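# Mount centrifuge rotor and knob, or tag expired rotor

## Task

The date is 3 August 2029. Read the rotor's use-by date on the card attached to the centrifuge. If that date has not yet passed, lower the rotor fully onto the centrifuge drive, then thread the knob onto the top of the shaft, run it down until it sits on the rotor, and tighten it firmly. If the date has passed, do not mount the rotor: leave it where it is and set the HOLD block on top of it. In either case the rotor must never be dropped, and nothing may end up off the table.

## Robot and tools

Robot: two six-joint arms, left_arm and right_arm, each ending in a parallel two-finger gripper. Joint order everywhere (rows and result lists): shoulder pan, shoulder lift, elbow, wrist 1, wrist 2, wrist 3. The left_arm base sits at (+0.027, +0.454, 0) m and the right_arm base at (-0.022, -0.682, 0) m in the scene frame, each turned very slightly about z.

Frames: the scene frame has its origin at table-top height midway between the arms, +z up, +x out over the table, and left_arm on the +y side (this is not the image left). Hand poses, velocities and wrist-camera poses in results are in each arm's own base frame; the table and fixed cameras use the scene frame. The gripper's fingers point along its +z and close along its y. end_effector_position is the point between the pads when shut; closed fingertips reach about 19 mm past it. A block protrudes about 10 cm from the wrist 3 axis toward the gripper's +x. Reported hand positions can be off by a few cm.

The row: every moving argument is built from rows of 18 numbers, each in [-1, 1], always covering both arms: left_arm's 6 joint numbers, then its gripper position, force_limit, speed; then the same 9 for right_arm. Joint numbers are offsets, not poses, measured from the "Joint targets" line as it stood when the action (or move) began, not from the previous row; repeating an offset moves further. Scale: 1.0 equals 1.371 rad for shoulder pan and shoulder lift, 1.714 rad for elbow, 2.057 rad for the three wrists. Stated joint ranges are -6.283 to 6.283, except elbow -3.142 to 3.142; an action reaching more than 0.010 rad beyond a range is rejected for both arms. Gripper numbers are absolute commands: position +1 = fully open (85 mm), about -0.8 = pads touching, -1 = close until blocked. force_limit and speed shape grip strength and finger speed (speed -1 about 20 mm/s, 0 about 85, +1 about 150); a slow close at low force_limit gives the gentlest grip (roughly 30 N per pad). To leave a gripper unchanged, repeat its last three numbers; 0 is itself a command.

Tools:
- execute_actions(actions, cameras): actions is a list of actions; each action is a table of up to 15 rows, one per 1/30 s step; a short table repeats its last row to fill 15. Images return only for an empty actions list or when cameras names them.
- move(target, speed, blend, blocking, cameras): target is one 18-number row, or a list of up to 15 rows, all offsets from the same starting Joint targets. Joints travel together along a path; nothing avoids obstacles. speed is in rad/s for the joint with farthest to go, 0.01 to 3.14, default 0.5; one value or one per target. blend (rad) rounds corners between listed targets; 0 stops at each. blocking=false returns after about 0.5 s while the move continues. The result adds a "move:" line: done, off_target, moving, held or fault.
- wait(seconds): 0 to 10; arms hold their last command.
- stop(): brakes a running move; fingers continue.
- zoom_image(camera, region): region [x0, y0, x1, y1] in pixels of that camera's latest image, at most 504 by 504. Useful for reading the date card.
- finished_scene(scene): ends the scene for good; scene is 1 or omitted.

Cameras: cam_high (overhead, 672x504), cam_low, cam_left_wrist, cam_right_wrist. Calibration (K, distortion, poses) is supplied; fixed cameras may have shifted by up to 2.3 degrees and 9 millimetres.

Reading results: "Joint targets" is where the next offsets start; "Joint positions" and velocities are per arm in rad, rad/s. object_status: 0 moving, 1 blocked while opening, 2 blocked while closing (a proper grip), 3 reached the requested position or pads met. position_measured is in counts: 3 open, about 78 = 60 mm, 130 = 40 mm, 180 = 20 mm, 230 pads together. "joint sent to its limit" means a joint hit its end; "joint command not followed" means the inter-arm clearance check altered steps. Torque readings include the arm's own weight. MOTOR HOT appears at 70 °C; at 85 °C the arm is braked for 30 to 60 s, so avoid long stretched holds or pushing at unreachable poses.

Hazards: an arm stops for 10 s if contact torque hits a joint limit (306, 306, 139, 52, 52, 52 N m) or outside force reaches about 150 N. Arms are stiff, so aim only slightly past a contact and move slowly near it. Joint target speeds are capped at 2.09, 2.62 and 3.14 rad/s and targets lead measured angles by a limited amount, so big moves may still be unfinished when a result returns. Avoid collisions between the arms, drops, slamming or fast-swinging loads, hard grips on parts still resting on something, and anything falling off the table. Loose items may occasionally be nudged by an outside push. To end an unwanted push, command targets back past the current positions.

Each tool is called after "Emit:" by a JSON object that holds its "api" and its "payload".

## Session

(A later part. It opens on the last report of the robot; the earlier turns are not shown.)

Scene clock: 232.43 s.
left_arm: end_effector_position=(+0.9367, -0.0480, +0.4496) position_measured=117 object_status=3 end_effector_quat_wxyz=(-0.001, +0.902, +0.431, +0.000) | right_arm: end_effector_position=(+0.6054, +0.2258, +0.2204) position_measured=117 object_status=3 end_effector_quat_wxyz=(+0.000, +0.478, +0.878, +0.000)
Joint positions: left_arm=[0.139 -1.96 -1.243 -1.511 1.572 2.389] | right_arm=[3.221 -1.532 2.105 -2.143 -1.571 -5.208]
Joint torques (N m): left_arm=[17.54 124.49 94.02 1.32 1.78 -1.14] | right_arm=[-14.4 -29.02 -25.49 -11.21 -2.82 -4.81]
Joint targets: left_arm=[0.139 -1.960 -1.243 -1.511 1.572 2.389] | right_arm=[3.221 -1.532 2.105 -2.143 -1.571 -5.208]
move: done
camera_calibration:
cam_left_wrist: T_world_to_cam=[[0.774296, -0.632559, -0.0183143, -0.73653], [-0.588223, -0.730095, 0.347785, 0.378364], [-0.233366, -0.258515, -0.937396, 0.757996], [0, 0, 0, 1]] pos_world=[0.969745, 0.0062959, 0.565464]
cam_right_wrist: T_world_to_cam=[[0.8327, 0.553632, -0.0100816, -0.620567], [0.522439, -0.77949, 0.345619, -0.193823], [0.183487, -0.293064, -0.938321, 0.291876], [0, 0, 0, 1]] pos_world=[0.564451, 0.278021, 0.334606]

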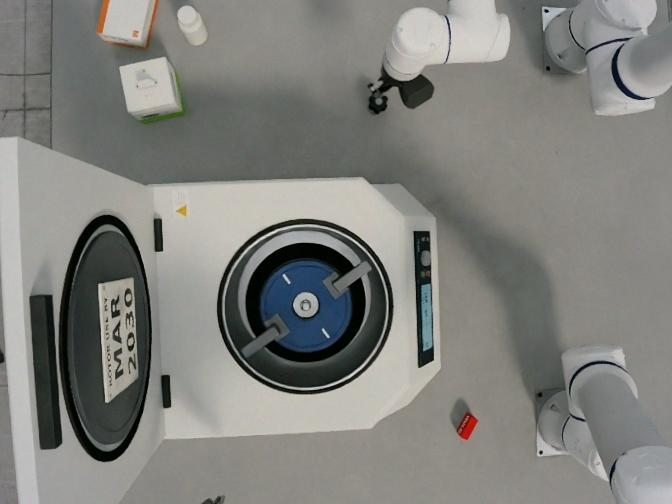

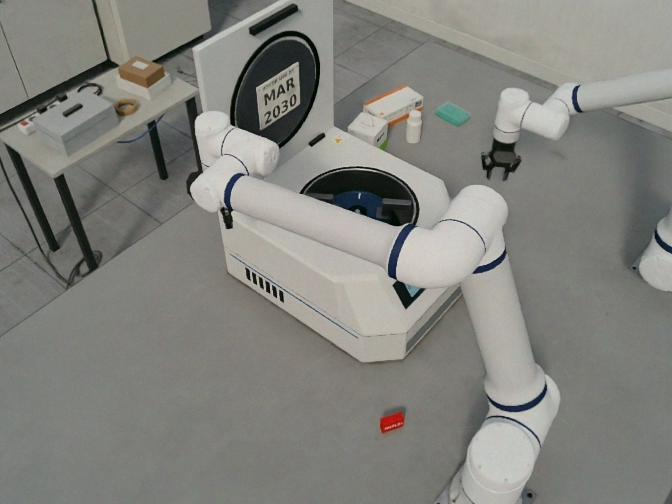

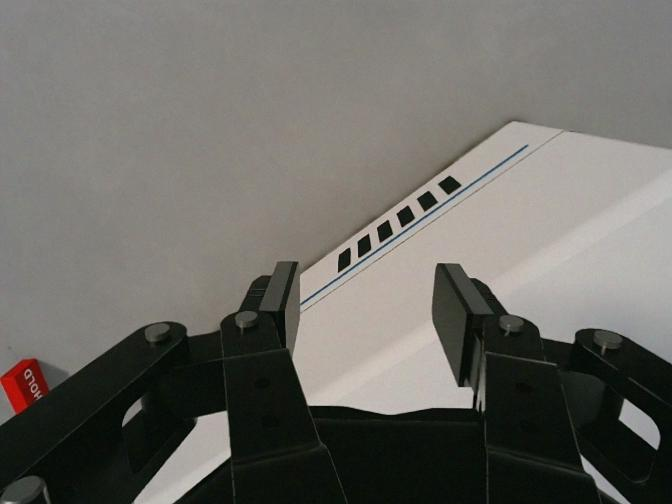

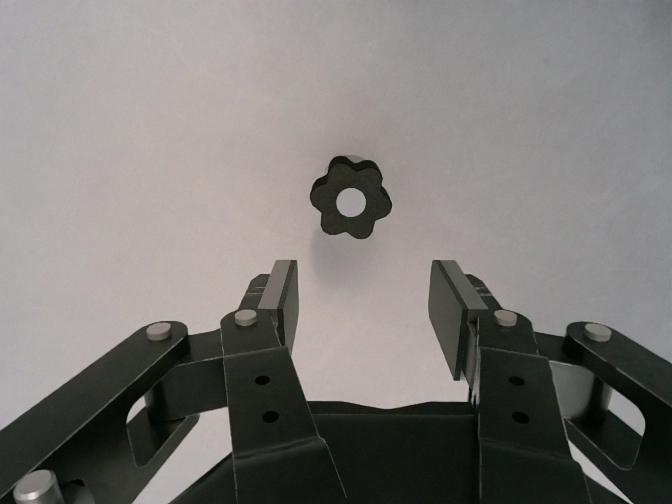

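Emit:
{"api": "move", "payload": {"target": [[0,0,0,0,0,0,0.1,0.6,-0.5,0,0,0,0,0,0,1,0.2,-0.5],[0,0,0,0,0,0,0.1,0.6,-0.5,0,0.1124,0.0558,-0.1218,0,-0.2037,1,0.2,-0.5],[0,0,0,0,0,0,0.1,0.6,-0.5,0,0.1649,0.071,-0.1695,0,-0.2037,1,0.2,-0.5]], "speed": [0.4,0.4,0.15], "blend": [0,0.01,0], "cameras": ["cam_right_wrist","cam_low"]}}

Scene clock: 237.43 s.
left_arm: end_effector_position=(+0.9367, -0.0480, +0.4496) position_measured=117 object_status=3 end_effector_quat_wxyz=(-0.001, +0.902, +0.431, +0.000) | right_arm: end_effector_position=(+0.6085, +0.2261, +0.0545) position_measured=3 object_status=3 end_effector_quat_wxyz=(+0.000, +0.285, +0.959, +0.000)
Joint positions: left_arm=[0.139 -1.96 -1.243 -1.511 1.572 2.389] | right_arm=[3.221 -1.306 2.227 -2.492 -1.571 -5.627]
Joint torques (N m): left_arm=[17.71 122.41 93.44 1.92 2.33 -1.23] | right_arm=[-13.82 -34.68 -17.51 -12.08 -2.95 -4.67]
Joint targets: left_arm=[0.139 -1.960 -1.243 -1.511 1.572 2.389] | right_arm=[3.221 -1.306 2.227 -2.492 -1.571 -5.627]
move: done
camera_calibration:
cam_right_wrist: T_world_to_cam=[[0.535382, 0.844555, -0.00967279, -0.509773], [0.794218, -0.49951, 0.345989, -0.366669], [0.287375, -0.192918, -0.938189, 0.0498549], [0, 0, 0, 1]] pos_world=[0.549812, 0.256994, 0.168706]
Images, in order (width x height): cam_low 672x504, cam_right_wrist 672x504.

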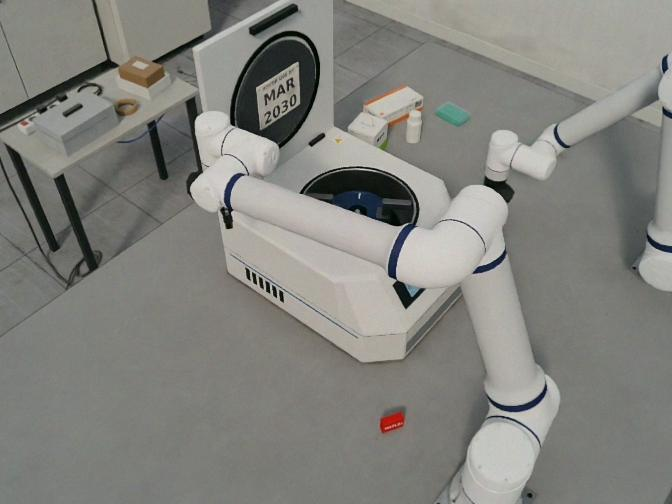

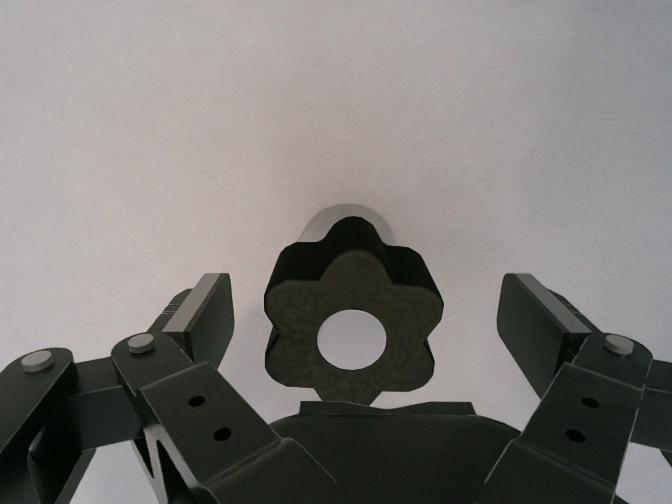

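Emit:
{"api": "move", "payload": {"target": [[0,0,0,0,0,0,0.1,0.6,-0.5,-0.0063,-0.0009,0.0011,-0.0002,0,-0.0042,1,0.2,-0.5],[0,0,0,0,0,0,0.1,0.6,-0.5,-0.0063,-0.0009,0.0011,-0.0002,0,-0.0042,-1,0.2,-1]], "speed": 0.1, "cameras": ["cam_right_wrist"]}}

Scene clock: 240.80 s.
left_arm: end_effector_position=(+0.9367, -0.0480, +0.4496) position_measured=117 object_status=3 end_effector_quat_wxyz=(-0.001, +0.902, +0.431, +0.000) | right_arm: end_effector_position=(+0.6094, +0.2207, +0.0544) position_measured=110 object_status=0 end_effector_quat_wxyz=(+0.000, +0.285, +0.959, +0.000)
Joint positions: left_arm=[0.139 -1.96 -1.243 -1.511 1.572 2.389] | right_arm=[3.212 -1.308 2.229 -2.493 -1.572 -5.635]
Joint torques (N m): left_arm=[18.65 120.1 92.33 1.28 1.88 -1.28] | right_arm=[-12.53 -42.32 -17.57 -8.17 -1.63 -4.77]
Joint targets: left_arm=[0.139 -1.960 -1.243 -1.511 1.572 2.389] | right_arm=[3.212 -1.307 2.229 -2.492 -1.571 -5.635]
move: done
camera_calibration:
cam_right_wrist: T_world_to_cam=[[0.535414, 0.844533, -0.00977313, -0.505775], [0.794263, -0.499541, 0.34584, -0.369989], [0.287191, -0.19293, -0.938243, 0.0485931], [0, 0, 0, 1]] pos_world=[0.550711, 0.251694, 0.168606]
Images, in order (width x height): cam_right_wrist 672x504.

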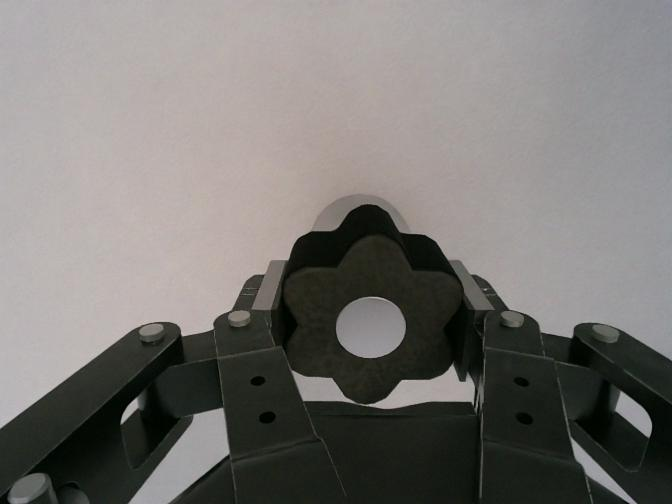

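Emit:
{"api": "move", "payload": {"target": [[0,0,0,0,0,0,0.1,0.6,-0.5,0,-0.2557,-0.2016,0.338,0,0,-1,0.2,-1],[0,0,0,0,0,0,0.1,0.6,-0.5,0.3555,0.3828,-0.9165,0.5081,0,-0.0141,-1,0.2,-1]], "speed": [0.5,0.9], "blend": [0.05,0], "cameras": ["all"]}}

Emit:
{"api": "zoom_image", "payload": {"camera": "cam_right_wrist", "region": [250, 50, 490, 230]}}

Scene clock: 245.20 s.
left_arm: end_effector_position=(+0.9367, -0.0480, +0.4496) position_measured=117 object_status=3 end_effector_quat_wxyz=(-0.001, +0.902, +0.431, +0.000) | right_arm: end_effector_position=(+0.8571, +0.7438, +0.4201) position_measured=110 object_status=2 end_effector_quat_wxyz=(+0.001, +0.031, +1.000, +0.000)
Joint positions: left_arm=[0.139 -1.96 -1.243 -1.511 1.572 2.389] | right_arm=[3.699 -0.783 0.658 -1.447 -1.571 -5.664]
Joint torques (N m): left_arm=[16.15 120.22 93.56 1.6 2.04 -0.51] | right_arm=[7.08 -85.89 -52.51 -2.22 -0.29 -4.9]
Joint targets: left_arm=[0.139 -1.960 -1.243 -1.511 1.572 2.389] | right_arm=[3.700 -0.782 0.658 -1.447 -1.571 -5.664]
move: done
camera_calibration:
cam_left_wrist: T_world_to_cam=[[0.774296, -0.632559, -0.0183143, -0.73653], [-0.588223, -0.730095, 0.347785, 0.378364], [-0.233366, -0.258515, -0.937396, 0.757996], [0, 0, 0, 1]] pos_world=[0.969745, 0.0062959, 0.565464]
cam_right_wrist: T_world_to_cam=[[0.0485448, 0.998778, -0.0092759, -0.77425], [0.937109, -0.0423297, 0.34646, -0.894686], [0.345644, -0.0255114, -0.938019, 0.246811], [0, 0, 0, 1]] pos_world=[0.790695, 0.741729, 0.534305]

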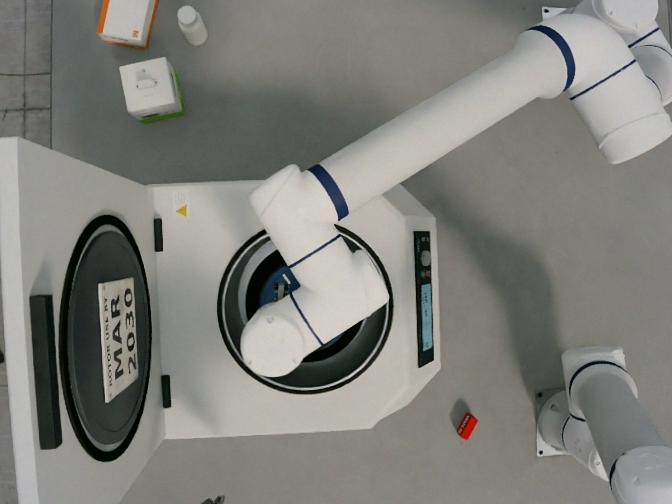

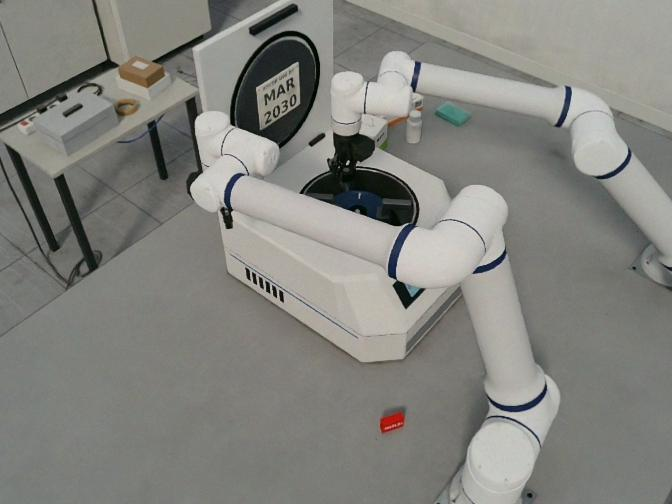

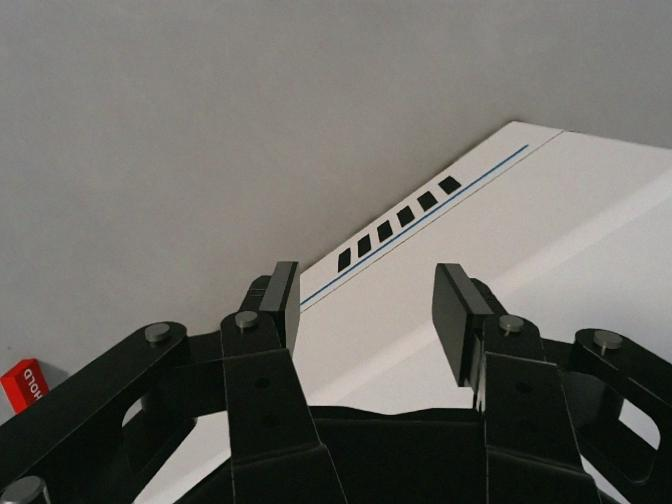

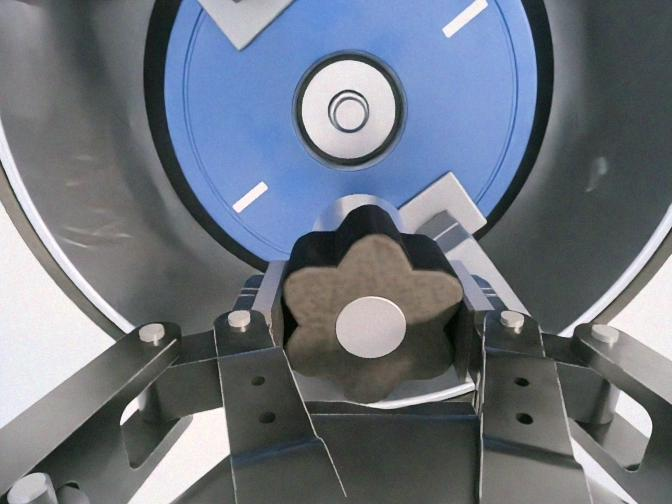

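Scaled by 2.100.

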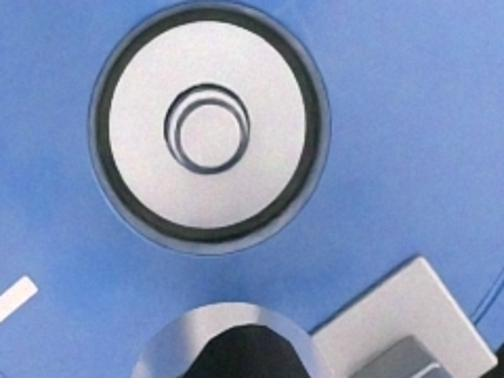

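Emit:
{"api": "move", "payload": {"target": [[0,0,0,0,0,0,0.1,0.6,-0.5,0.0181,-0.0742,0.1226,-0.0526,0,-0.2849,-1,0.2,-1],[0,0,0,0,0,0,0.1,0.6,-0.5,0.0181,-0.0715,0.1753,-0.0983,0,-0.2849,-1,0.2,-1]], "speed": [0.5,0.1], "blend": [0.02,0], "cameras": ["all"]}}

Emit:
{"api": "zoom_image", "payload": {"camera": "cam_low", "region": [310, 140, 410, 240]}}

Emit:
{"api": "zoom_image", "payload": {"camera": "cam_right_wrist", "region": [250, 100, 490, 280]}}

Scene clock: 248.63 s.
left_arm: end_effector_position=(+0.9367, -0.0480, +0.4496) position_measured=117 object_status=3 end_effector_quat_wxyz=(-0.001, +0.902, +0.431, +0.000) | right_arm: end_effector_position=(+0.8034, +0.7420, +0.3460) position_measured=110 object_status=2 end_effector_quat_wxyz=(+0.001, -0.272, +0.962, +0.000)
Joint positions: left_arm=[0.139 -1.96 -1.243 -1.511 1.572 2.389] | right_arm=[3.724 -0.881 0.958 -1.649 -1.572 -6.25]
Joint torques (N m): left_arm=[16.24 118.42 91.3 1.65 1.6 -0.36] | right_arm=[5.43 -30.51 3.33 -5.64 -1.38 -4.76]
Joint targets: left_arm=[0.139 -1.960 -1.243 -1.511 1.572 2.389] | right_arm=[3.724 -0.880 0.958 -1.649 -1.571 -6.250]
move: done
camera_calibration:
cam_left_wrist: T_world_to_cam=[[0.774296, -0.632559, -0.0183143, -0.73653], [-0.588223, -0.730095, 0.347785, 0.378364], [-0.233366, -0.258515, -0.937396, 0.757996], [0, 0, 0, 1]] pos_world=[0.969745, 0.0062959, 0.565464]
cam_right_wrist: T_world_to_cam=[[-0.533275, 0.845882, -0.0100691, -0.189333], [0.791565, 0.50316, 0.346778, -1.10675], [0.298399, 0.176958, -0.937893, 0.0834979], [0, 0, 0, 1]] pos_world=[0.750183, 0.70225, 0.460202]

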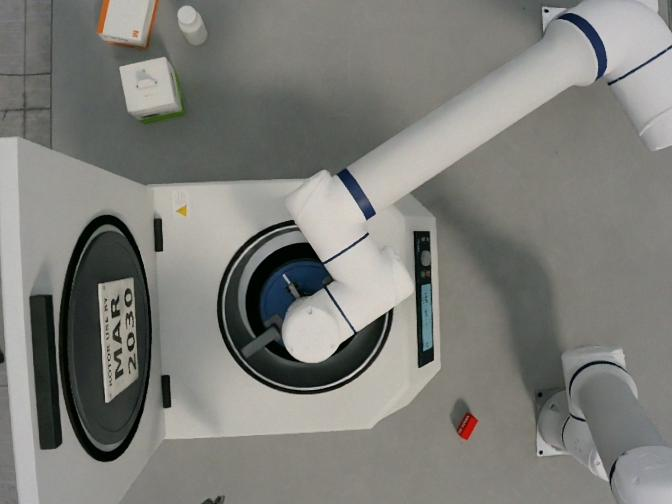

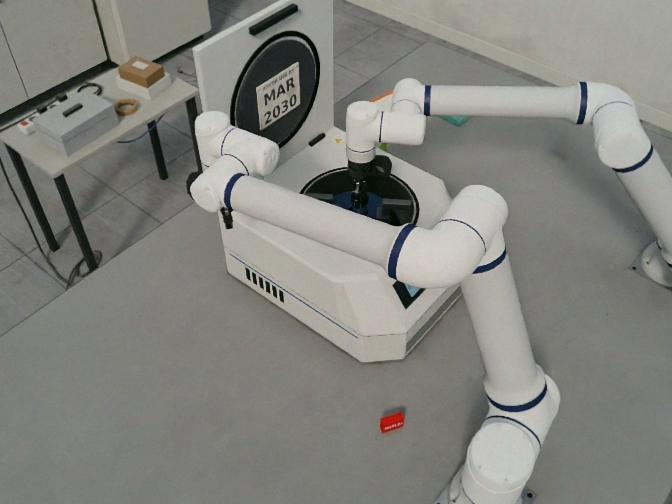

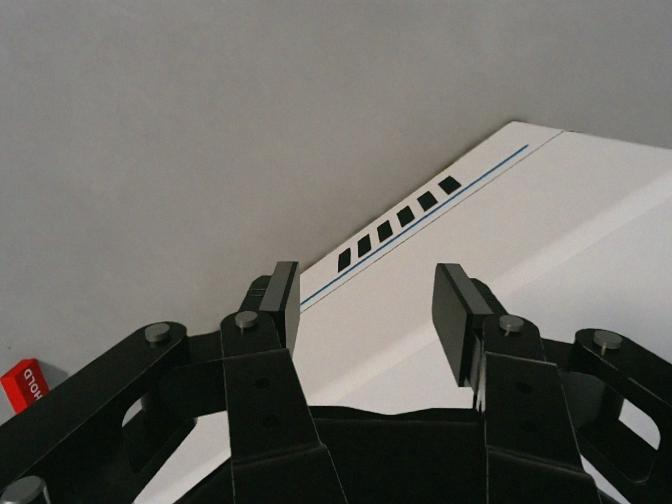

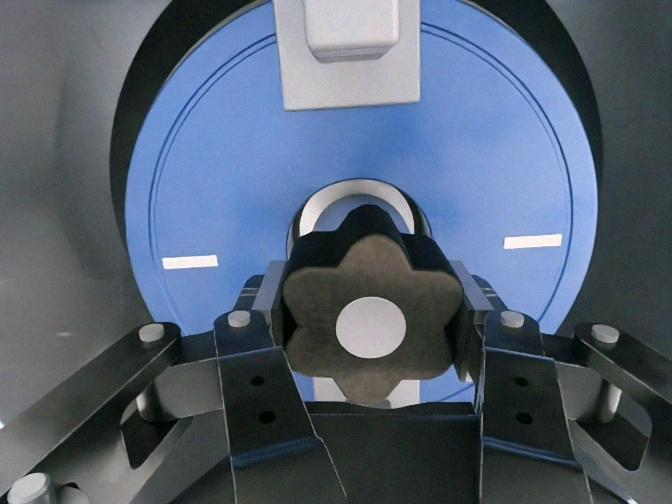

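Scaled by 5.040.

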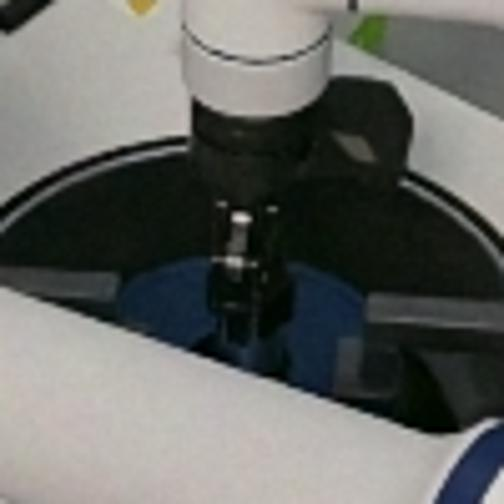

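Scaled by 2.100.

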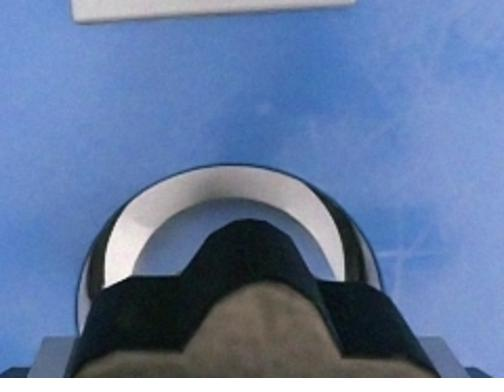

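Emit:
{"api": "move", "payload": {"target": [0,0,0,0,0,0,0.1,0.6,-0.5,0,0,-0.0004,0.0004,0,0.7636,-1,0.2,-1], "speed": 1.5}}

Emit:
{"api": "move", "payload": {"target": [0,0,0,0,0,0,0.1,0.6,-0.5,0,0,0,0,0,0.7636,-1,0.2,-1], "speed": 1.5}}

Scene clock: 250.97 s.
left_arm: end_effector_position=(+0.9367, -0.0480, +0.4496) position_measured=117 object_status=3 end_effector_quat_wxyz=(-0.001, +0.902, +0.431, +0.000) | right_arm: end_effector_position=(+0.8034, +0.7419, +0.3456) position_measured=110 object_status=2 end_effector_quat_wxyz=(+0.000, +0.488, +0.873, +0.000)
Joint positions: left_arm=[0.139 -1.96 -1.243 -1.511 1.572 2.389] | right_arm=[3.724 -0.88 0.958 -1.649 -1.571 -4.68]
Joint torques (N m): left_arm=[17.18 116.52 92.69 1.23 2.27 -0.13] | right_arm=[-6.5 -102.45 -52.76 -2.1 1.51 4.39]
Joint targets: left_arm=[0.139 -1.960 -1.243 -1.511 1.572 2.389] | right_arm=[3.724 -0.880 0.958 -1.649 -1.571 -4.680]
move: done

Scene clock: 252.83 s.
left_arm: end_effector_position=(+0.9367, -0.0480, +0.4496) position_measured=117 object_status=3 end_effector_quat_wxyz=(-0.001, +0.902, +0.431, +0.000) | right_arm: end_effector_position=(+0.8034, +0.7419, +0.3456) position_measured=110 object_status=2 end_effector_quat_wxyz=(+0.000, +0.962, +0.272, +0.000)
Joint positions: left_arm=[0.139 -1.96 -1.243 -1.511 1.572 2.389] | right_arm=[3.724 -0.88 0.958 -1.649 -1.571 -3.109]
Joint torques (N m): left_arm=[16.28 117.71 92.1 1.62 2 0.2] | right_arm=[-3.3 -102.37 -52.58 -2.57 1.51 4.87]
Joint targets: left_arm=[0.139 -1.960 -1.243 -1.511 1.572 2.389] | right_arm=[3.724 -0.880 0.958 -1.649 -1.571 -3.109]
move: done

Emit:
{"api": "move", "payload": {"target": [0,0,0,0,0,0,0.1,0.6,-0.5,0,0.0008,0.0042,-0.004,0,-0.7636,-1,0.2,-1], "speed": 1.5}}

Emit:
{"api": "move", "payload": {"target": [0,0,0,0,0,0,0.1,0.6,-0.5,0,0.0003,0.0017,-0.0016,0,0,-1,0.2,-1], "speed": 0.02}}

Emit:
{"api": "move", "payload": {"target": [0,0,0,0,0,0,0.1,0.6,-0.5,0,0.0003,0.0017,-0.0016,0,0,-1,0.2,-1], "speed": 0.02}}

Scene clock: 255.03 s.
left_arm: end_effector_position=(+0.9367, -0.0480, +0.4496) position_measured=117 object_status=3 end_effector_quat_wxyz=(-0.001, +0.902, +0.431, +0.000) | right_arm: end_effector_position=(+0.8035, +0.7420, +0.3404) position_measured=110 object_status=2 end_effector_quat_wxyz=(+0.000, +0.489, +0.872, +0.000)
Joint positions: left_arm=[0.139 -1.96 -1.243 -1.511 1.572 2.389] | right_arm=[3.724 -0.879 0.965 -1.657 -1.571 -4.679]
Joint torques (N m): left_arm=[16.31 116.06 90.95 1.78 1.63 -0.07] | right_arm=[-1.61 -80.72 -34.4 -12.4 1.48 -4.47]
Joint targets: left_arm=[0.139 -1.960 -1.243 -1.511 1.572 2.389] | right_arm=[3.724 -0.879 0.965 -1.657 -1.571 -4.680]
move: done

Scene clock: 255.73 s.
left_arm: end_effector_position=(+0.9367, -0.0480, +0.4496) position_measured=117 object_status=3 end_effector_quat_wxyz=(-0.001, +0.902, +0.431, +0.000) | right_arm: end_effector_position=(+0.8035, +0.7420, +0.3384) position_measured=110 object_status=2 end_effector_quat_wxyz=(+0.000, +0.489, +0.873, +0.000)
Joint positions: left_arm=[0.139 -1.96 -1.243 -1.511 1.572 2.389] | right_arm=[3.724 -0.879 0.968 -1.66 -1.571 -4.68]
Joint torques (N m): left_arm=[14.75 115.02 91.28 1.89 2.21 0.49] | right_arm=[-0.44 -79.59 -34.88 -12.15 1.3 -4.69]
Joint targets: left_arm=[0.139 -1.960 -1.243 -1.511 1.572 2.389] | right_arm=[3.724 -0.879 0.968 -1.660 -1.571 -4.680]
move: done

Scene clock: 256.43 s.
left_arm: end_effector_position=(+0.9367, -0.0480, +0.4496) position_measured=117 object_status=3 end_effector_quat_wxyz=(-0.001, +0.902, +0.431, +0.000) | right_arm: end_effector_position=(+0.8035, +0.7420, +0.3364) position_measured=110 object_status=2 end_effector_quat_wxyz=(+0.000, +0.489, +0.873, +0.000)
Joint positions: left_arm=[0.139 -1.96 -1.243 -1.511 1.572 2.389] | right_arm=[3.724 -0.879 0.971 -1.663 -1.571 -4.68]
Joint torques (N m): left_arm=[12.33 114.15 91.42 2.07 1.89 0.63] | right_arm=[0.33 -79.5 -34.67 -12.32 1.34 -4.8]
Joint targets: left_arm=[0.139 -1.960 -1.243 -1.511 1.572 2.389] | right_arm=[3.724 -0.879 0.971 -1.663 -1.571 -4.680]
move: done

Emit:
{"api": "move", "payload": {"target": [0,0,0,0,0,0,0.1,0.6,-0.5,0,0.0003,0.0017,-0.0016,0,0,-1,0.2,-1], "speed": 0.02}}

Emit:
{"api": "move", "payload": {"target": [0,0,0,0,0,0,0.1,0.6,-0.5,0,0.0003,0.0017,-0.0016,0,0,-1,0.2,-1], "speed": 0.02}}

Scene clock: 257.30 s.
left_arm: end_effector_position=(+0.9367, -0.0480, +0.4496) position_measured=117 object_status=3 end_effector_quat_wxyz=(-0.001, +0.902, +0.431, +0.000) | right_arm: end_effector_position=(+0.8036, +0.7420, +0.3345) position_measured=110 object_status=2 end_effector_quat_wxyz=(+0.000, +0.489, +0.873, +0.000)
Joint positions: left_arm=[0.139 -1.96 -1.243 -1.511 1.572 2.389] | right_arm=[3.724 -0.878 0.973 -1.667 -1.571 -4.68]
Joint torques (N m): left_arm=[16.54 115.74 90.84 2.12 2.37 0.75] | right_arm=[0.61 -65.01 -18.06 -3.25 1.35 -4.77]
Joint targets: left_arm=[0.139 -1.960 -1.243 -1.511 1.572 2.389] | right_arm=[3.724 -0.878 0.974 -1.667 -1.571 -4.680]
move: done

Scene clock: 258.00 s.
left_arm: end_effector_position=(+0.9367, -0.0480, +0.4496) position_measured=117 object_status=3 end_effector_quat_wxyz=(-0.001, +0.902, +0.431, +0.000) | right_arm: end_effector_position=(+0.8036, +0.7420, +0.3325) position_measured=110 object_status=2 end_effector_quat_wxyz=(+0.000, +0.489, +0.873, +0.000)
Joint positions: left_arm=[0.139 -1.96 -1.243 -1.511 1.572 2.389] | right_arm=[3.724 -0.878 0.976 -1.67 -1.571 -4.68]
Joint torques (N m): left_arm=[17.32 114.72 91.38 1.82 1.94 0.64] | right_arm=[1.04 -35.28 8.58 10.56 0.94 -4.68]
Joint targets: left_arm=[0.139 -1.960 -1.243 -1.511 1.572 2.389] | right_arm=[3.724 -0.878 0.976 -1.670 -1.571 -4.680]
move: done

Emit:
{"api": "move", "payload": {"target": [0,0,0,0,0,0,0.1,0.6,-0.5,0,-0.00015,-0.00085,0.0008,0,0.7636,-1,0.2,-1], "speed": 1.0}}

Scene clock: 261.40 s.
left_arm: end_effector_position=(+0.9367, -0.0480, +0.4496) position_measured=117 object_status=3 end_effector_quat_wxyz=(-0.001, +0.902, +0.431, +0.000) | right_arm: end_effector_position=(+0.8035, +0.7420, +0.3332) position_measured=110 object_status=2 end_effector_quat_wxyz=(+0.000, +0.962, +0.272, +0.000)
Joint positions: left_arm=[0.139 -1.96 -1.243 -1.511 1.572 2.389] | right_arm=[3.724 -0.878 0.975 -1.668 -1.571 -3.109]
Joint torques (N m): left_arm=[13.77 111.06 91.38 1.39 2.17 0.93] | right_arm=[0.51 -93.84 -43.02 5.96 -1.36 4.8]
Joint targets: left_arm=[0.139 -1.960 -1.243 -1.511 1.572 2.389] | right_arm=[3.724 -0.878 0.975 -1.668 -1.571 -3.109]
move: done

Emit:
{"api": "move", "payload": {"target": [0,0,0,0,0,0,0.1,0.6,-0.5,0,0,0,0,0,0.7636,-1,0.2,-1], "speed": 1.0}}

Emit:
{"api": "move", "payload": {"target": [0,0,0,0,0,0,0.1,0.6,-0.5,0,0,0,0,0,0.7636,-1,0.2,-1], "speed": 1.0}}

Scene clock: 263.83 s.
left_arm: end_effector_position=(+0.9367, -0.0480, +0.4496) position_measured=117 object_status=3 end_effector_quat_wxyz=(-0.001, +0.902, +0.431, +0.000) | right_arm: end_effector_position=(+0.8037, +0.7419, +0.3334) position_measured=110 object_status=2 end_effector_quat_wxyz=(+0.000, +0.872, -0.489, +0.000)
Joint positions: left_arm=[0.139 -1.96 -1.243 -1.511 1.572 2.389] | right_arm=[3.724 -0.878 0.975 -1.668 -1.572 -1.538]
Joint torques (N m): left_arm=[15.1 112.19 90.09 1.65 1.99 1.22] | right_arm=[4.48 -68.82 -1.3 29.62 -0.68 4.35]
Joint targets: left_arm=[0.139 -1.960 -1.243 -1.511 1.572 2.389] | right_arm=[3.724 -0.878 0.975 -1.668 -1.571 -1.538]
move: done

Scene clock: 266.13 s.
left_arm: end_effector_position=(+0.9367, -0.0480, +0.4496) position_measured=117 object_status=3 end_effector_quat_wxyz=(-0.001, +0.902, +0.431, +0.000) | right_arm: end_effector_position=(+0.8036, +0.7420, +0.3331) position_measured=110 object_status=2 end_effector_quat_wxyz=(+0.000, -0.271, +0.962, +0.000)
Joint positions: left_arm=[0.139 -1.96 -1.243 -1.511 1.572 2.389] | right_arm=[3.724 -0.878 0.975 -1.668 -1.571 0.033]
Joint torques (N m): left_arm=[13.69 110.7 90.83 1.75 2.25 1.41] | right_arm=[2.51 -73.31 -21.8 3.26 -1.06 4.14]
Joint targets: left_arm=[0.139 -1.960 -1.243 -1.511 1.572 2.389] | right_arm=[3.724 -0.878 0.975 -1.668 -1.571 0.033]
move: done

Emit:
{"api": "move", "payload": {"target": [0,0,0,0,0,0,0.1,0.6,-0.5,0,0.0003,0.0017,-0.0016,0,0.7636,-1,0.2,-1], "speed": 1.0, "cameras": ["cam_right_wrist","cam_high"]}}

Scene clock: 268.57 s.
left_arm: end_effector_position=(+0.9367, -0.0480, +0.4496) position_measured=117 object_status=3 end_effector_quat_wxyz=(-0.001, +0.902, +0.431, +0.000) | right_arm: end_effector_position=(+0.8036, +0.7419, +0.3312) position_measured=110 object_status=2 end_effector_quat_wxyz=(+0.000, +0.489, +0.872, +0.000)
Joint positions: left_arm=[0.139 -1.96 -1.243 -1.511 1.572 2.389] | right_arm=[3.724 -0.878 0.978 -1.672 -1.572 1.604]
Joint torques (N m): left_arm=[15.06 111.32 88.88 1.8 2.05 1.51] | right_arm=[-1.42 -41.88 20.39 41.84 -4.23 4.99]
Joint targets: left_arm=[0.139 -1.960 -1.243 -1.511 1.572 2.389] | right_arm=[3.724 -0.878 0.978 -1.672 -1.571 1.604]
move: done
camera_calibration:
cam_right_wrist: T_world_to_cam=[[0.846123, 0.532915, -0.00885318, -1.06605], [0.50261, -0.792259, 0.345989, 0.0918011], [0.177368, -0.297199, -0.938197, 0.518769], [0, 0, 0, 1]] pos_world=[0.763853, 0.795019, 0.445508]
Images, in order (width x height): cam_high 672x504, cam_right_wrist 672x504.

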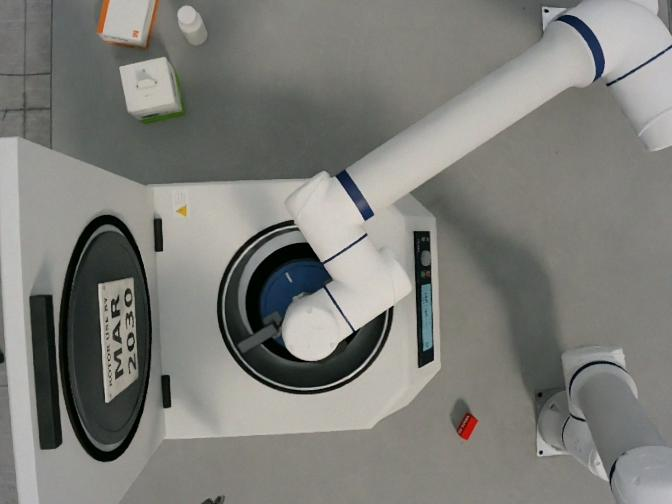

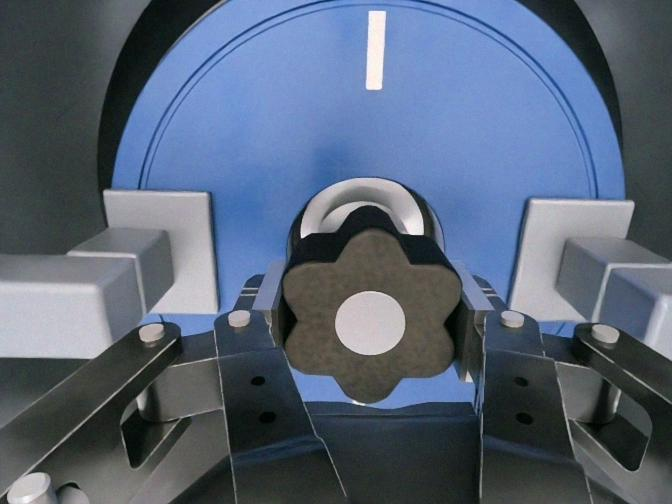

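Emit:
{"api": "move", "payload": {"target": [0,0,0,0,0,0,0.1,0.6,-0.5,0,-0.0003,-0.0017,0.0016,0,0,-1,0.2,-1], "speed": 0.02}}

Emit:
{"api": "move", "payload": {"target": [0,0,0,0,0,0,0.1,0.6,-0.5,0,-0.0003,-0.0017,0.0016,0,0,-1,0.2,-1], "speed": 0.02, "cameras": ["cam_low","cam_left_wrist"]}}

Scene clock: 269.60 s.
left_arm: end_effector_position=(+0.9367, -0.0480, +0.4496) position_measured=117 object_status=3 end_effector_quat_wxyz=(-0.001, +0.902, +0.431, +0.000) | right_arm: end_effector_position=(+0.8035, +0.7420, +0.3328) position_measured=110 object_status=2 end_effector_quat_wxyz=(+0.000, +0.489, +0.872, +0.000)
Joint positions: left_arm=[0.139 -1.96 -1.243 -1.511 1.572 2.389] | right_arm=[3.724 -0.878 0.975 -1.668 -1.572 1.604]
Joint torques (N m): left_arm=[13.8 108.76 90.09 1.9 1.97 1.72] | right_arm=[2.4 -94.89 -23.63 36.89 -3.16 3.76]
Joint targets: left_arm=[0.139 -1.960 -1.243 -1.511 1.572 2.389] | right_arm=[3.724 -0.878 0.975 -1.668 -1.571 1.604]
move: done

Scene clock: 270.30 s.
left_arm: end_effector_position=(+0.9367, -0.0480, +0.4496) position_measured=117 object_status=3 end_effector_quat_wxyz=(-0.001, +0.902, +0.431, +0.000) | right_arm: end_effector_position=(+0.8034, +0.7420, +0.3352) position_measured=110 object_status=2 end_effector_quat_wxyz=(+0.000, +0.489, +0.872, +0.000)
Joint positions: left_arm=[0.139 -1.96 -1.243 -1.511 1.572 2.389] | right_arm=[3.724 -0.878 0.972 -1.665 -1.572 1.604]
Joint torques (N m): left_arm=[13.15 109.17 89.33 2.3 2.01 1.61] | right_arm=[1.12 -89.6 -41.11 10.01 -2.32 2.98]
Joint targets: left_arm=[0.139 -1.960 -1.243 -1.511 1.572 2.389] | right_arm=[3.724 -0.878 0.972 -1.665 -1.571 1.604]
move: done
camera_calibration:
cam_left_wrist: T_world_to_cam=[[0.774296, -0.632559, -0.0183143, -0.73653], [-0.588223, -0.730095, 0.347785, 0.378364], [-0.233366, -0.258515, -0.937396, 0.757996], [0, 0, 0, 1]] pos_world=[0.969745, 0.0062959, 0.565464]
Images, in order (width x height): cam_low 672x504, cam_left_wrist 672x504.

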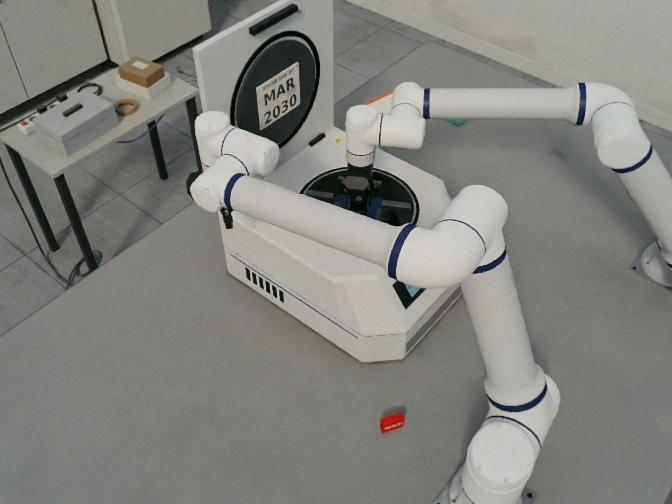

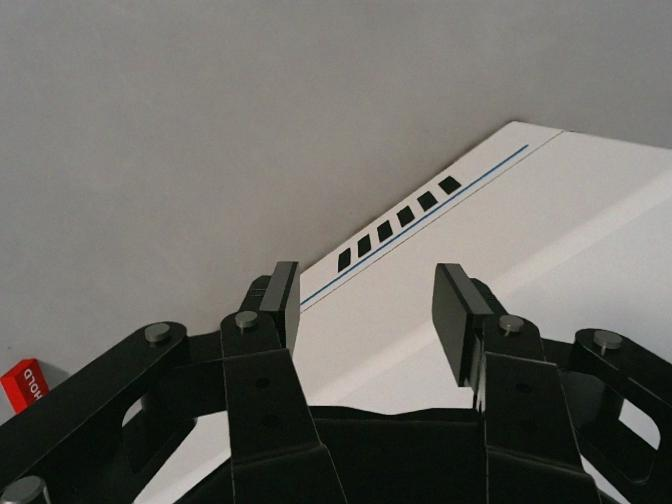

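Emit:
{"api": "zoom_image", "payload": {"camera": "cam_low", "region": [290, 120, 450, 240]}}

Emit:
{"api": "wait", "payload": {"seconds": 0, "cameras": ["cam_right_wrist"]}}

Emit:
{"api": "zoom_image", "payload": {"camera": "cam_right_wrist", "region": [220, 140, 520, 420]}}

Scaled by 3.150.

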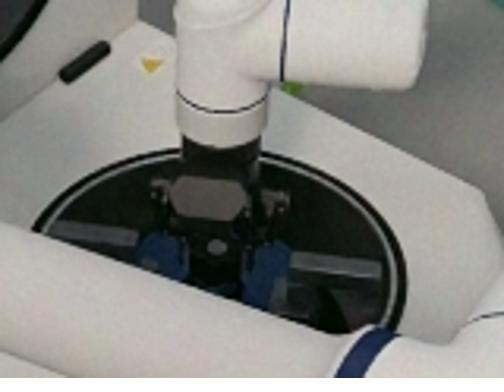

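Scene clock: 270.53 s.
left_arm: end_effector_position=(+0.9367, -0.0480, +0.4496) position_measured=117 object_status=3 end_effector_quat_wxyz=(-0.001, +0.902, +0.431, +0.000) | right_arm: end_effector_position=(+0.8035, +0.7420, +0.3353) position_measured=110 object_status=2 end_effector_quat_wxyz=(+0.000, +0.489, +0.872, +0.000)
Joint positions: left_arm=[0.139 -1.96 -1.243 -1.511 1.572 2.389] | right_arm=[3.724 -0.878 0.972 -1.665 -1.572 1.604]
Joint torques (N m): left_arm=[14.85 109.75 90.05 1.73 2.32 1.66] | right_arm=[0.64 -85.75 -42.9 6.18 -2.1 2.74]
Joint targets: left_arm=[0.139 -1.960 -1.243 -1.511 1.572 2.389] | right_arm=[3.724 -0.878 0.972 -1.665 -1.571 1.604]
Tool commands: left_gripper/position=+0.1 left_gripper/force_limit=+0.6 left_gripper/speed=-0.5 right_gripper/position=-1.0 right_gripper/force_limit=+0.2 right_gripper/speed=-1.0
camera_calibration:
cam_right_wrist: T_world_to_cam=[[0.846181, 0.532821, -0.00890175, -1.06584], [0.502545, -0.79232, 0.345943, 0.0906803], [0.177273, -0.297204, -0.938213, 0.522766], [0, 0, 0, 1]] pos_world=[0.763653, 0.795119, 0.449608]
Images, in order (width x height): cam_right_wrist 672x504.

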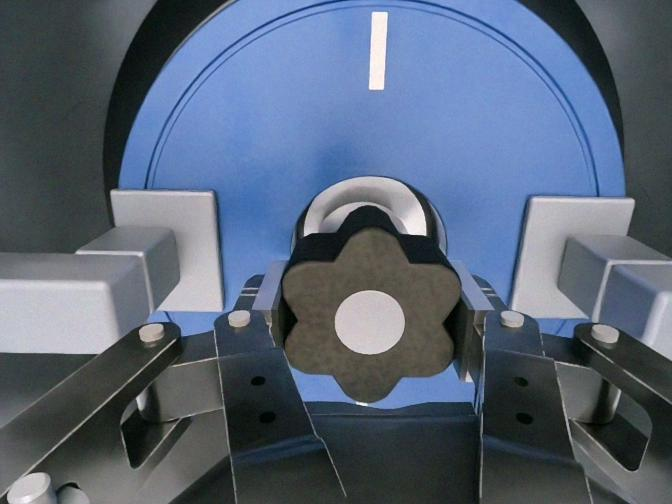

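Scaled by 1.680.

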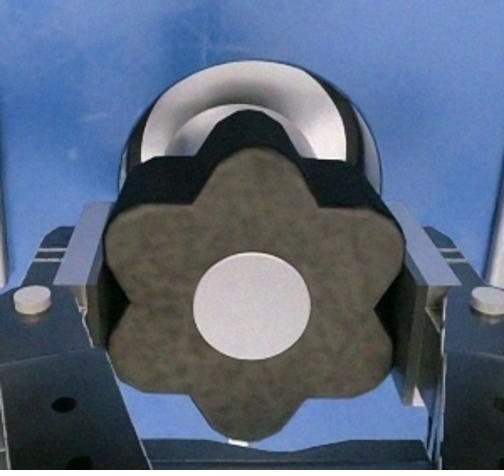

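Emit:
{"api": "move", "payload": {"target": [0,0,0,0,0,0,0.1,0.6,-0.5,0,-0.00105,-0.006,0.0056,0,0,-1,0.2,-1], "speed": 0.03, "cameras": ["cam_right_wrist"]}}

Emit:
{"api": "move", "payload": {"target": [0,0,0,0,0,0,0.1,0.6,-0.5,0,0,0,0,0,-0.7636,-1,0.2,-1], "speed": 1.0, "cameras": ["cam_right_wrist"]}}

Emit:
{"api": "move", "payload": {"target": [0,0,0,0,0,0,0.1,0.6,-0.5,0,0,0,0,0,-0.7636,-1,0.2,-1], "speed": 1.0, "cameras": ["cam_right_wrist"]}}

Emit:
{"api": "move", "payload": {"target": [0,0,0,0,0,0,0.1,0.6,-0.5,0,0,0,0,0,-0.7636,-1,0.2,-1], "speed": 1.0, "cameras": ["cam_right_wrist"]}}

Scene clock: 272.00 s.
left_arm: end_effector_position=(+0.9367, -0.0480, +0.4496) position_measured=117 object_status=3 end_effector_quat_wxyz=(-0.001, +0.902, +0.431, +0.000) | right_arm: end_effector_position=(+0.8035, +0.7420, +0.3424) position_measured=110 object_status=2 end_effector_quat_wxyz=(+0.000, +0.489, +0.872, +0.000)
Joint positions: left_arm=[0.139 -1.96 -1.243 -1.511 1.572 2.389] | right_arm=[3.724 -0.88 0.962 -1.654 -1.572 1.604]
Joint torques (N m): left_arm=[12.9 106.64 90.08 1.96 2.27 1.68] | right_arm=[-1.81 -102.49 -52.41 -1.67 -0.7 1.37]
Joint targets: left_arm=[0.139 -1.960 -1.243 -1.511 1.572 2.389] | right_arm=[3.724 -0.880 0.962 -1.654 -1.571 1.604]
move: done
camera_calibration:
cam_right_wrist: T_world_to_cam=[[0.846183, 0.532822, -0.00866343, -1.06589], [0.502472, -0.792358, 0.345964, 0.0883007], [0.177473, -0.297102, -0.938208, 0.529191], [0, 0, 0, 1]] pos_world=[0.763653, 0.79512, 0.456708]
Images, in order (width x height): cam_right_wrist 672x504.

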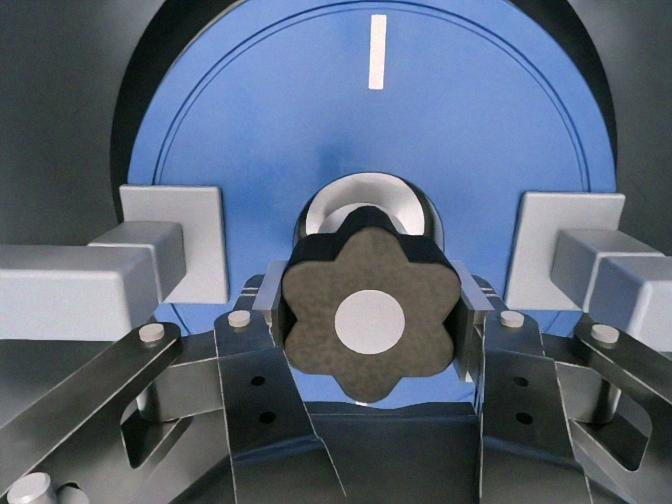

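Scene clock: 274.30 s.
left_arm: end_effector_position=(+0.9367, -0.0480, +0.4496) position_measured=117 object_status=3 end_effector_quat_wxyz=(-0.001, +0.902, +0.431, +0.000) | right_arm: end_effector_position=(+0.8035, +0.7420, +0.3426) position_measured=110 object_status=2 end_effector_quat_wxyz=(+0.000, -0.271, +0.963, +0.000)
Joint positions: left_arm=[0.139 -1.96 -1.243 -1.511 1.572 2.389] | right_arm=[3.724 -0.88 0.962 -1.654 -1.572 0.033]
Joint torques (N m): left_arm=[13.3 107.47 89.44 1.7 1.98 2.02] | right_arm=[-7.53 -101.92 -52.1 -2.26 1.18 -4.94]
Joint targets: left_arm=[0.139 -1.960 -1.243 -1.511 1.572 2.389] | right_arm=[3.724 -0.880 0.962 -1.654 -1.571 0.033]
move: done
camera_calibration:
cam_right_wrist: T_world_to_cam=[[-0.532774, 0.846198, -0.0100403, -0.190012], [0.792129, 0.502836, 0.345959, -1.10552], [0.297799, 0.176365, -0.938196, 0.0812693], [0, 0, 0, 1]] pos_world=[0.750282, 0.702352, 0.456805]
Images, in order (width x height): cam_right_wrist 672x504.

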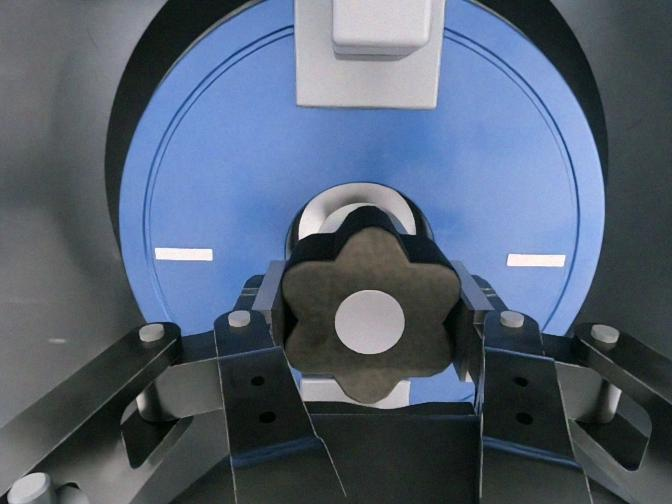

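Scene clock: 276.60 s.
left_arm: end_effector_position=(+0.9367, -0.0480, +0.4496) position_measured=117 object_status=3 end_effector_quat_wxyz=(-0.001, +0.902, +0.431, +0.000) | right_arm: end_effector_position=(+0.8035, +0.7421, +0.3426) position_measured=110 object_status=2 end_effector_quat_wxyz=(+0.000, +0.872, -0.489, +0.000)
Joint positions: left_arm=[0.139 -1.96 -1.243 -1.511 1.572 2.389] | right_arm=[3.724 -0.88 0.962 -1.654 -1.571 -1.538]
Joint torques (N m): left_arm=[11.57 105.18 89.66 2.44 1.9 2.08] | right_arm=[7.26 -99.58 -33.09 7.14 0.35 -4.37]
Joint targets: left_arm=[0.139 -1.960 -1.243 -1.511 1.572 2.389] | right_arm=[3.724 -0.880 0.962 -1.654 -1.571 -1.538]
move: done
camera_calibration:
cam_right_wrist: T_world_to_cam=[[-0.846128, -0.532881, -0.010238, 1.08515], [-0.503237, 0.792435, 0.344673, -0.279237], [-0.175557, 0.29679, -0.938667, 0.372501], [0, 0, 0, 1]] pos_world=[0.843051, 0.68898, 0.457009]
Images, in order (width x height): cam_right_wrist 672x504.

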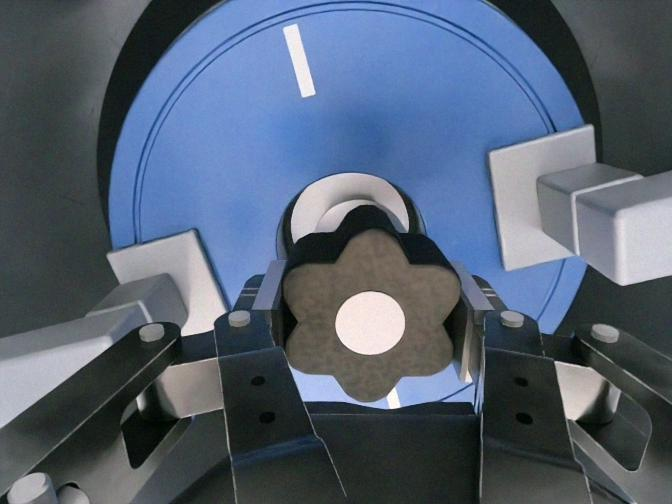

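Scene clock: 278.90 s.
left_arm: end_effector_position=(+0.9367, -0.0480, +0.4496) position_measured=117 object_status=3 end_effector_quat_wxyz=(-0.001, +0.902, +0.431, +0.000) | right_arm: end_effector_position=(+0.8035, +0.7420, +0.3425) position_measured=110 object_status=2 end_effector_quat_wxyz=(+0.000, +0.962, +0.271, +0.000)
Joint positions: left_arm=[0.139 -1.96 -1.243 -1.511 1.572 2.389] | right_arm=[3.724 -0.88 0.962 -1.654 -1.571 -3.108]
Joint torques (N m): left_arm=[10.92 104.77 88.72 1.94 2.06 2.35] | right_arm=[-12.83 -95.81 -42.25 -8.61 1.98 -4.17]
Joint targets: left_arm=[0.139 -1.960 -1.243 -1.511 1.572 2.389] | right_arm=[3.724 -0.880 0.962 -1.654 -1.571 -3.109]
move: done
camera_calibration:
cam_right_wrist: T_world_to_cam=[[0.53293, -0.846114, -0.0087143, 0.209017], [-0.792699, -0.502836, 0.344652, 0.9145], [-0.295996, -0.176767, -0.93869, 0.820585], [0, 0, 0, 1]] pos_world=[0.856422, 0.781748, 0.456913]
Images, in order (width x height): cam_right_wrist 672x504.

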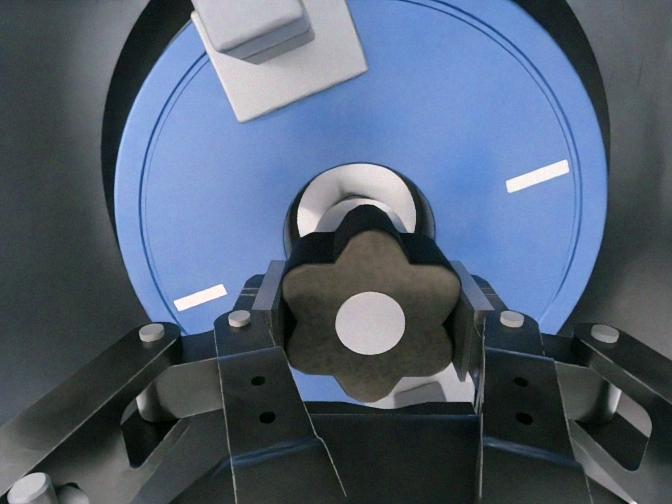

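Emit:
{"api": "move", "payload": {"target": [0,0,0,0,0,0,0.1,0.6,-0.5,0.0002,0.0024,-0.0082,0.0058,0,0,-1,0.2,-1], "speed": 0.03, "cameras": ["cam_right_wrist"]}}

Emit:
{"api": "zoom_image", "payload": {"camera": "cam_right_wrist", "region": [240, 140, 480, 420]}}

Scene clock: 282.10 s.
left_arm: end_effector_position=(+0.9367, -0.0480, +0.4496) position_measured=117 object_status=3 end_effector_quat_wxyz=(-0.001, +0.902, +0.431, +0.000) | right_arm: end_effector_position=(+0.8047, +0.7431, +0.3472) position_measured=110 object_status=2 end_effector_quat_wxyz=(+0.000, +0.962, +0.272, +0.000)
Joint positions: left_arm=[0.139 -1.96 -1.243 -1.511 1.572 2.389] | right_arm=[3.725 -0.877 0.948 -1.642 -1.571 -3.109]
Joint torques (N m): left_arm=[12.09 103.81 88.54 1.88 2.07 2.76] | right_arm=[7.45 -80.33 -53.26 -2.18 -1.65 -4.34]
Joint targets: left_arm=[0.139 -1.960 -1.243 -1.511 1.572 2.389] | right_arm=[3.725 -0.877 0.948 -1.642 -1.571 -3.109]
move: done
camera_calibration:
cam_right_wrist: T_world_to_cam=[[0.533358, -0.845844, -0.00873343, 0.208812], [-0.79211, -0.503044, 0.3457, 0.913723], [-0.296802, -0.177464, -0.938304, 0.826554], [0, 0, 0, 1]] pos_world=[0.85772, 0.78295, 0.461509]
Images, in order (width x height): cam_right_wrist 672x504.

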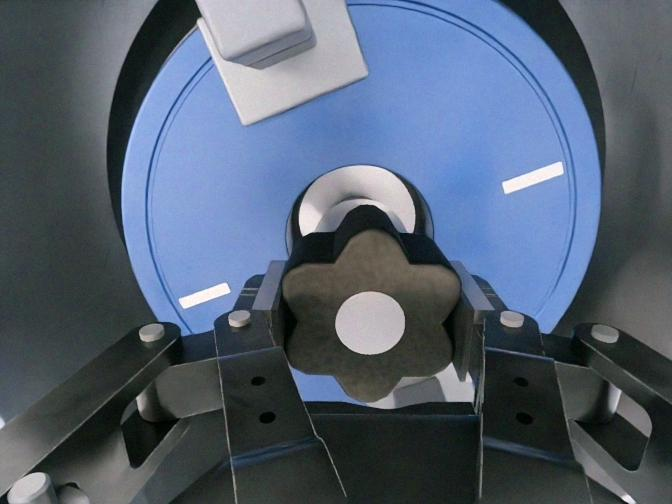

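Scaled by 1.800.

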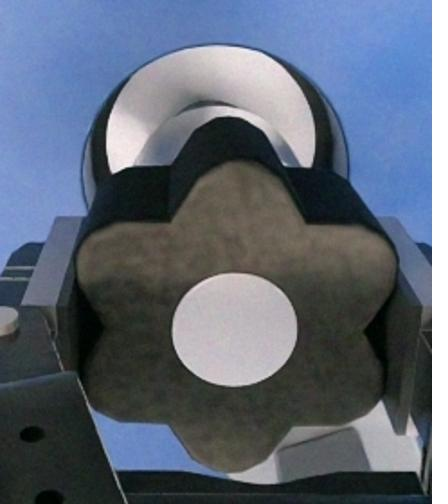

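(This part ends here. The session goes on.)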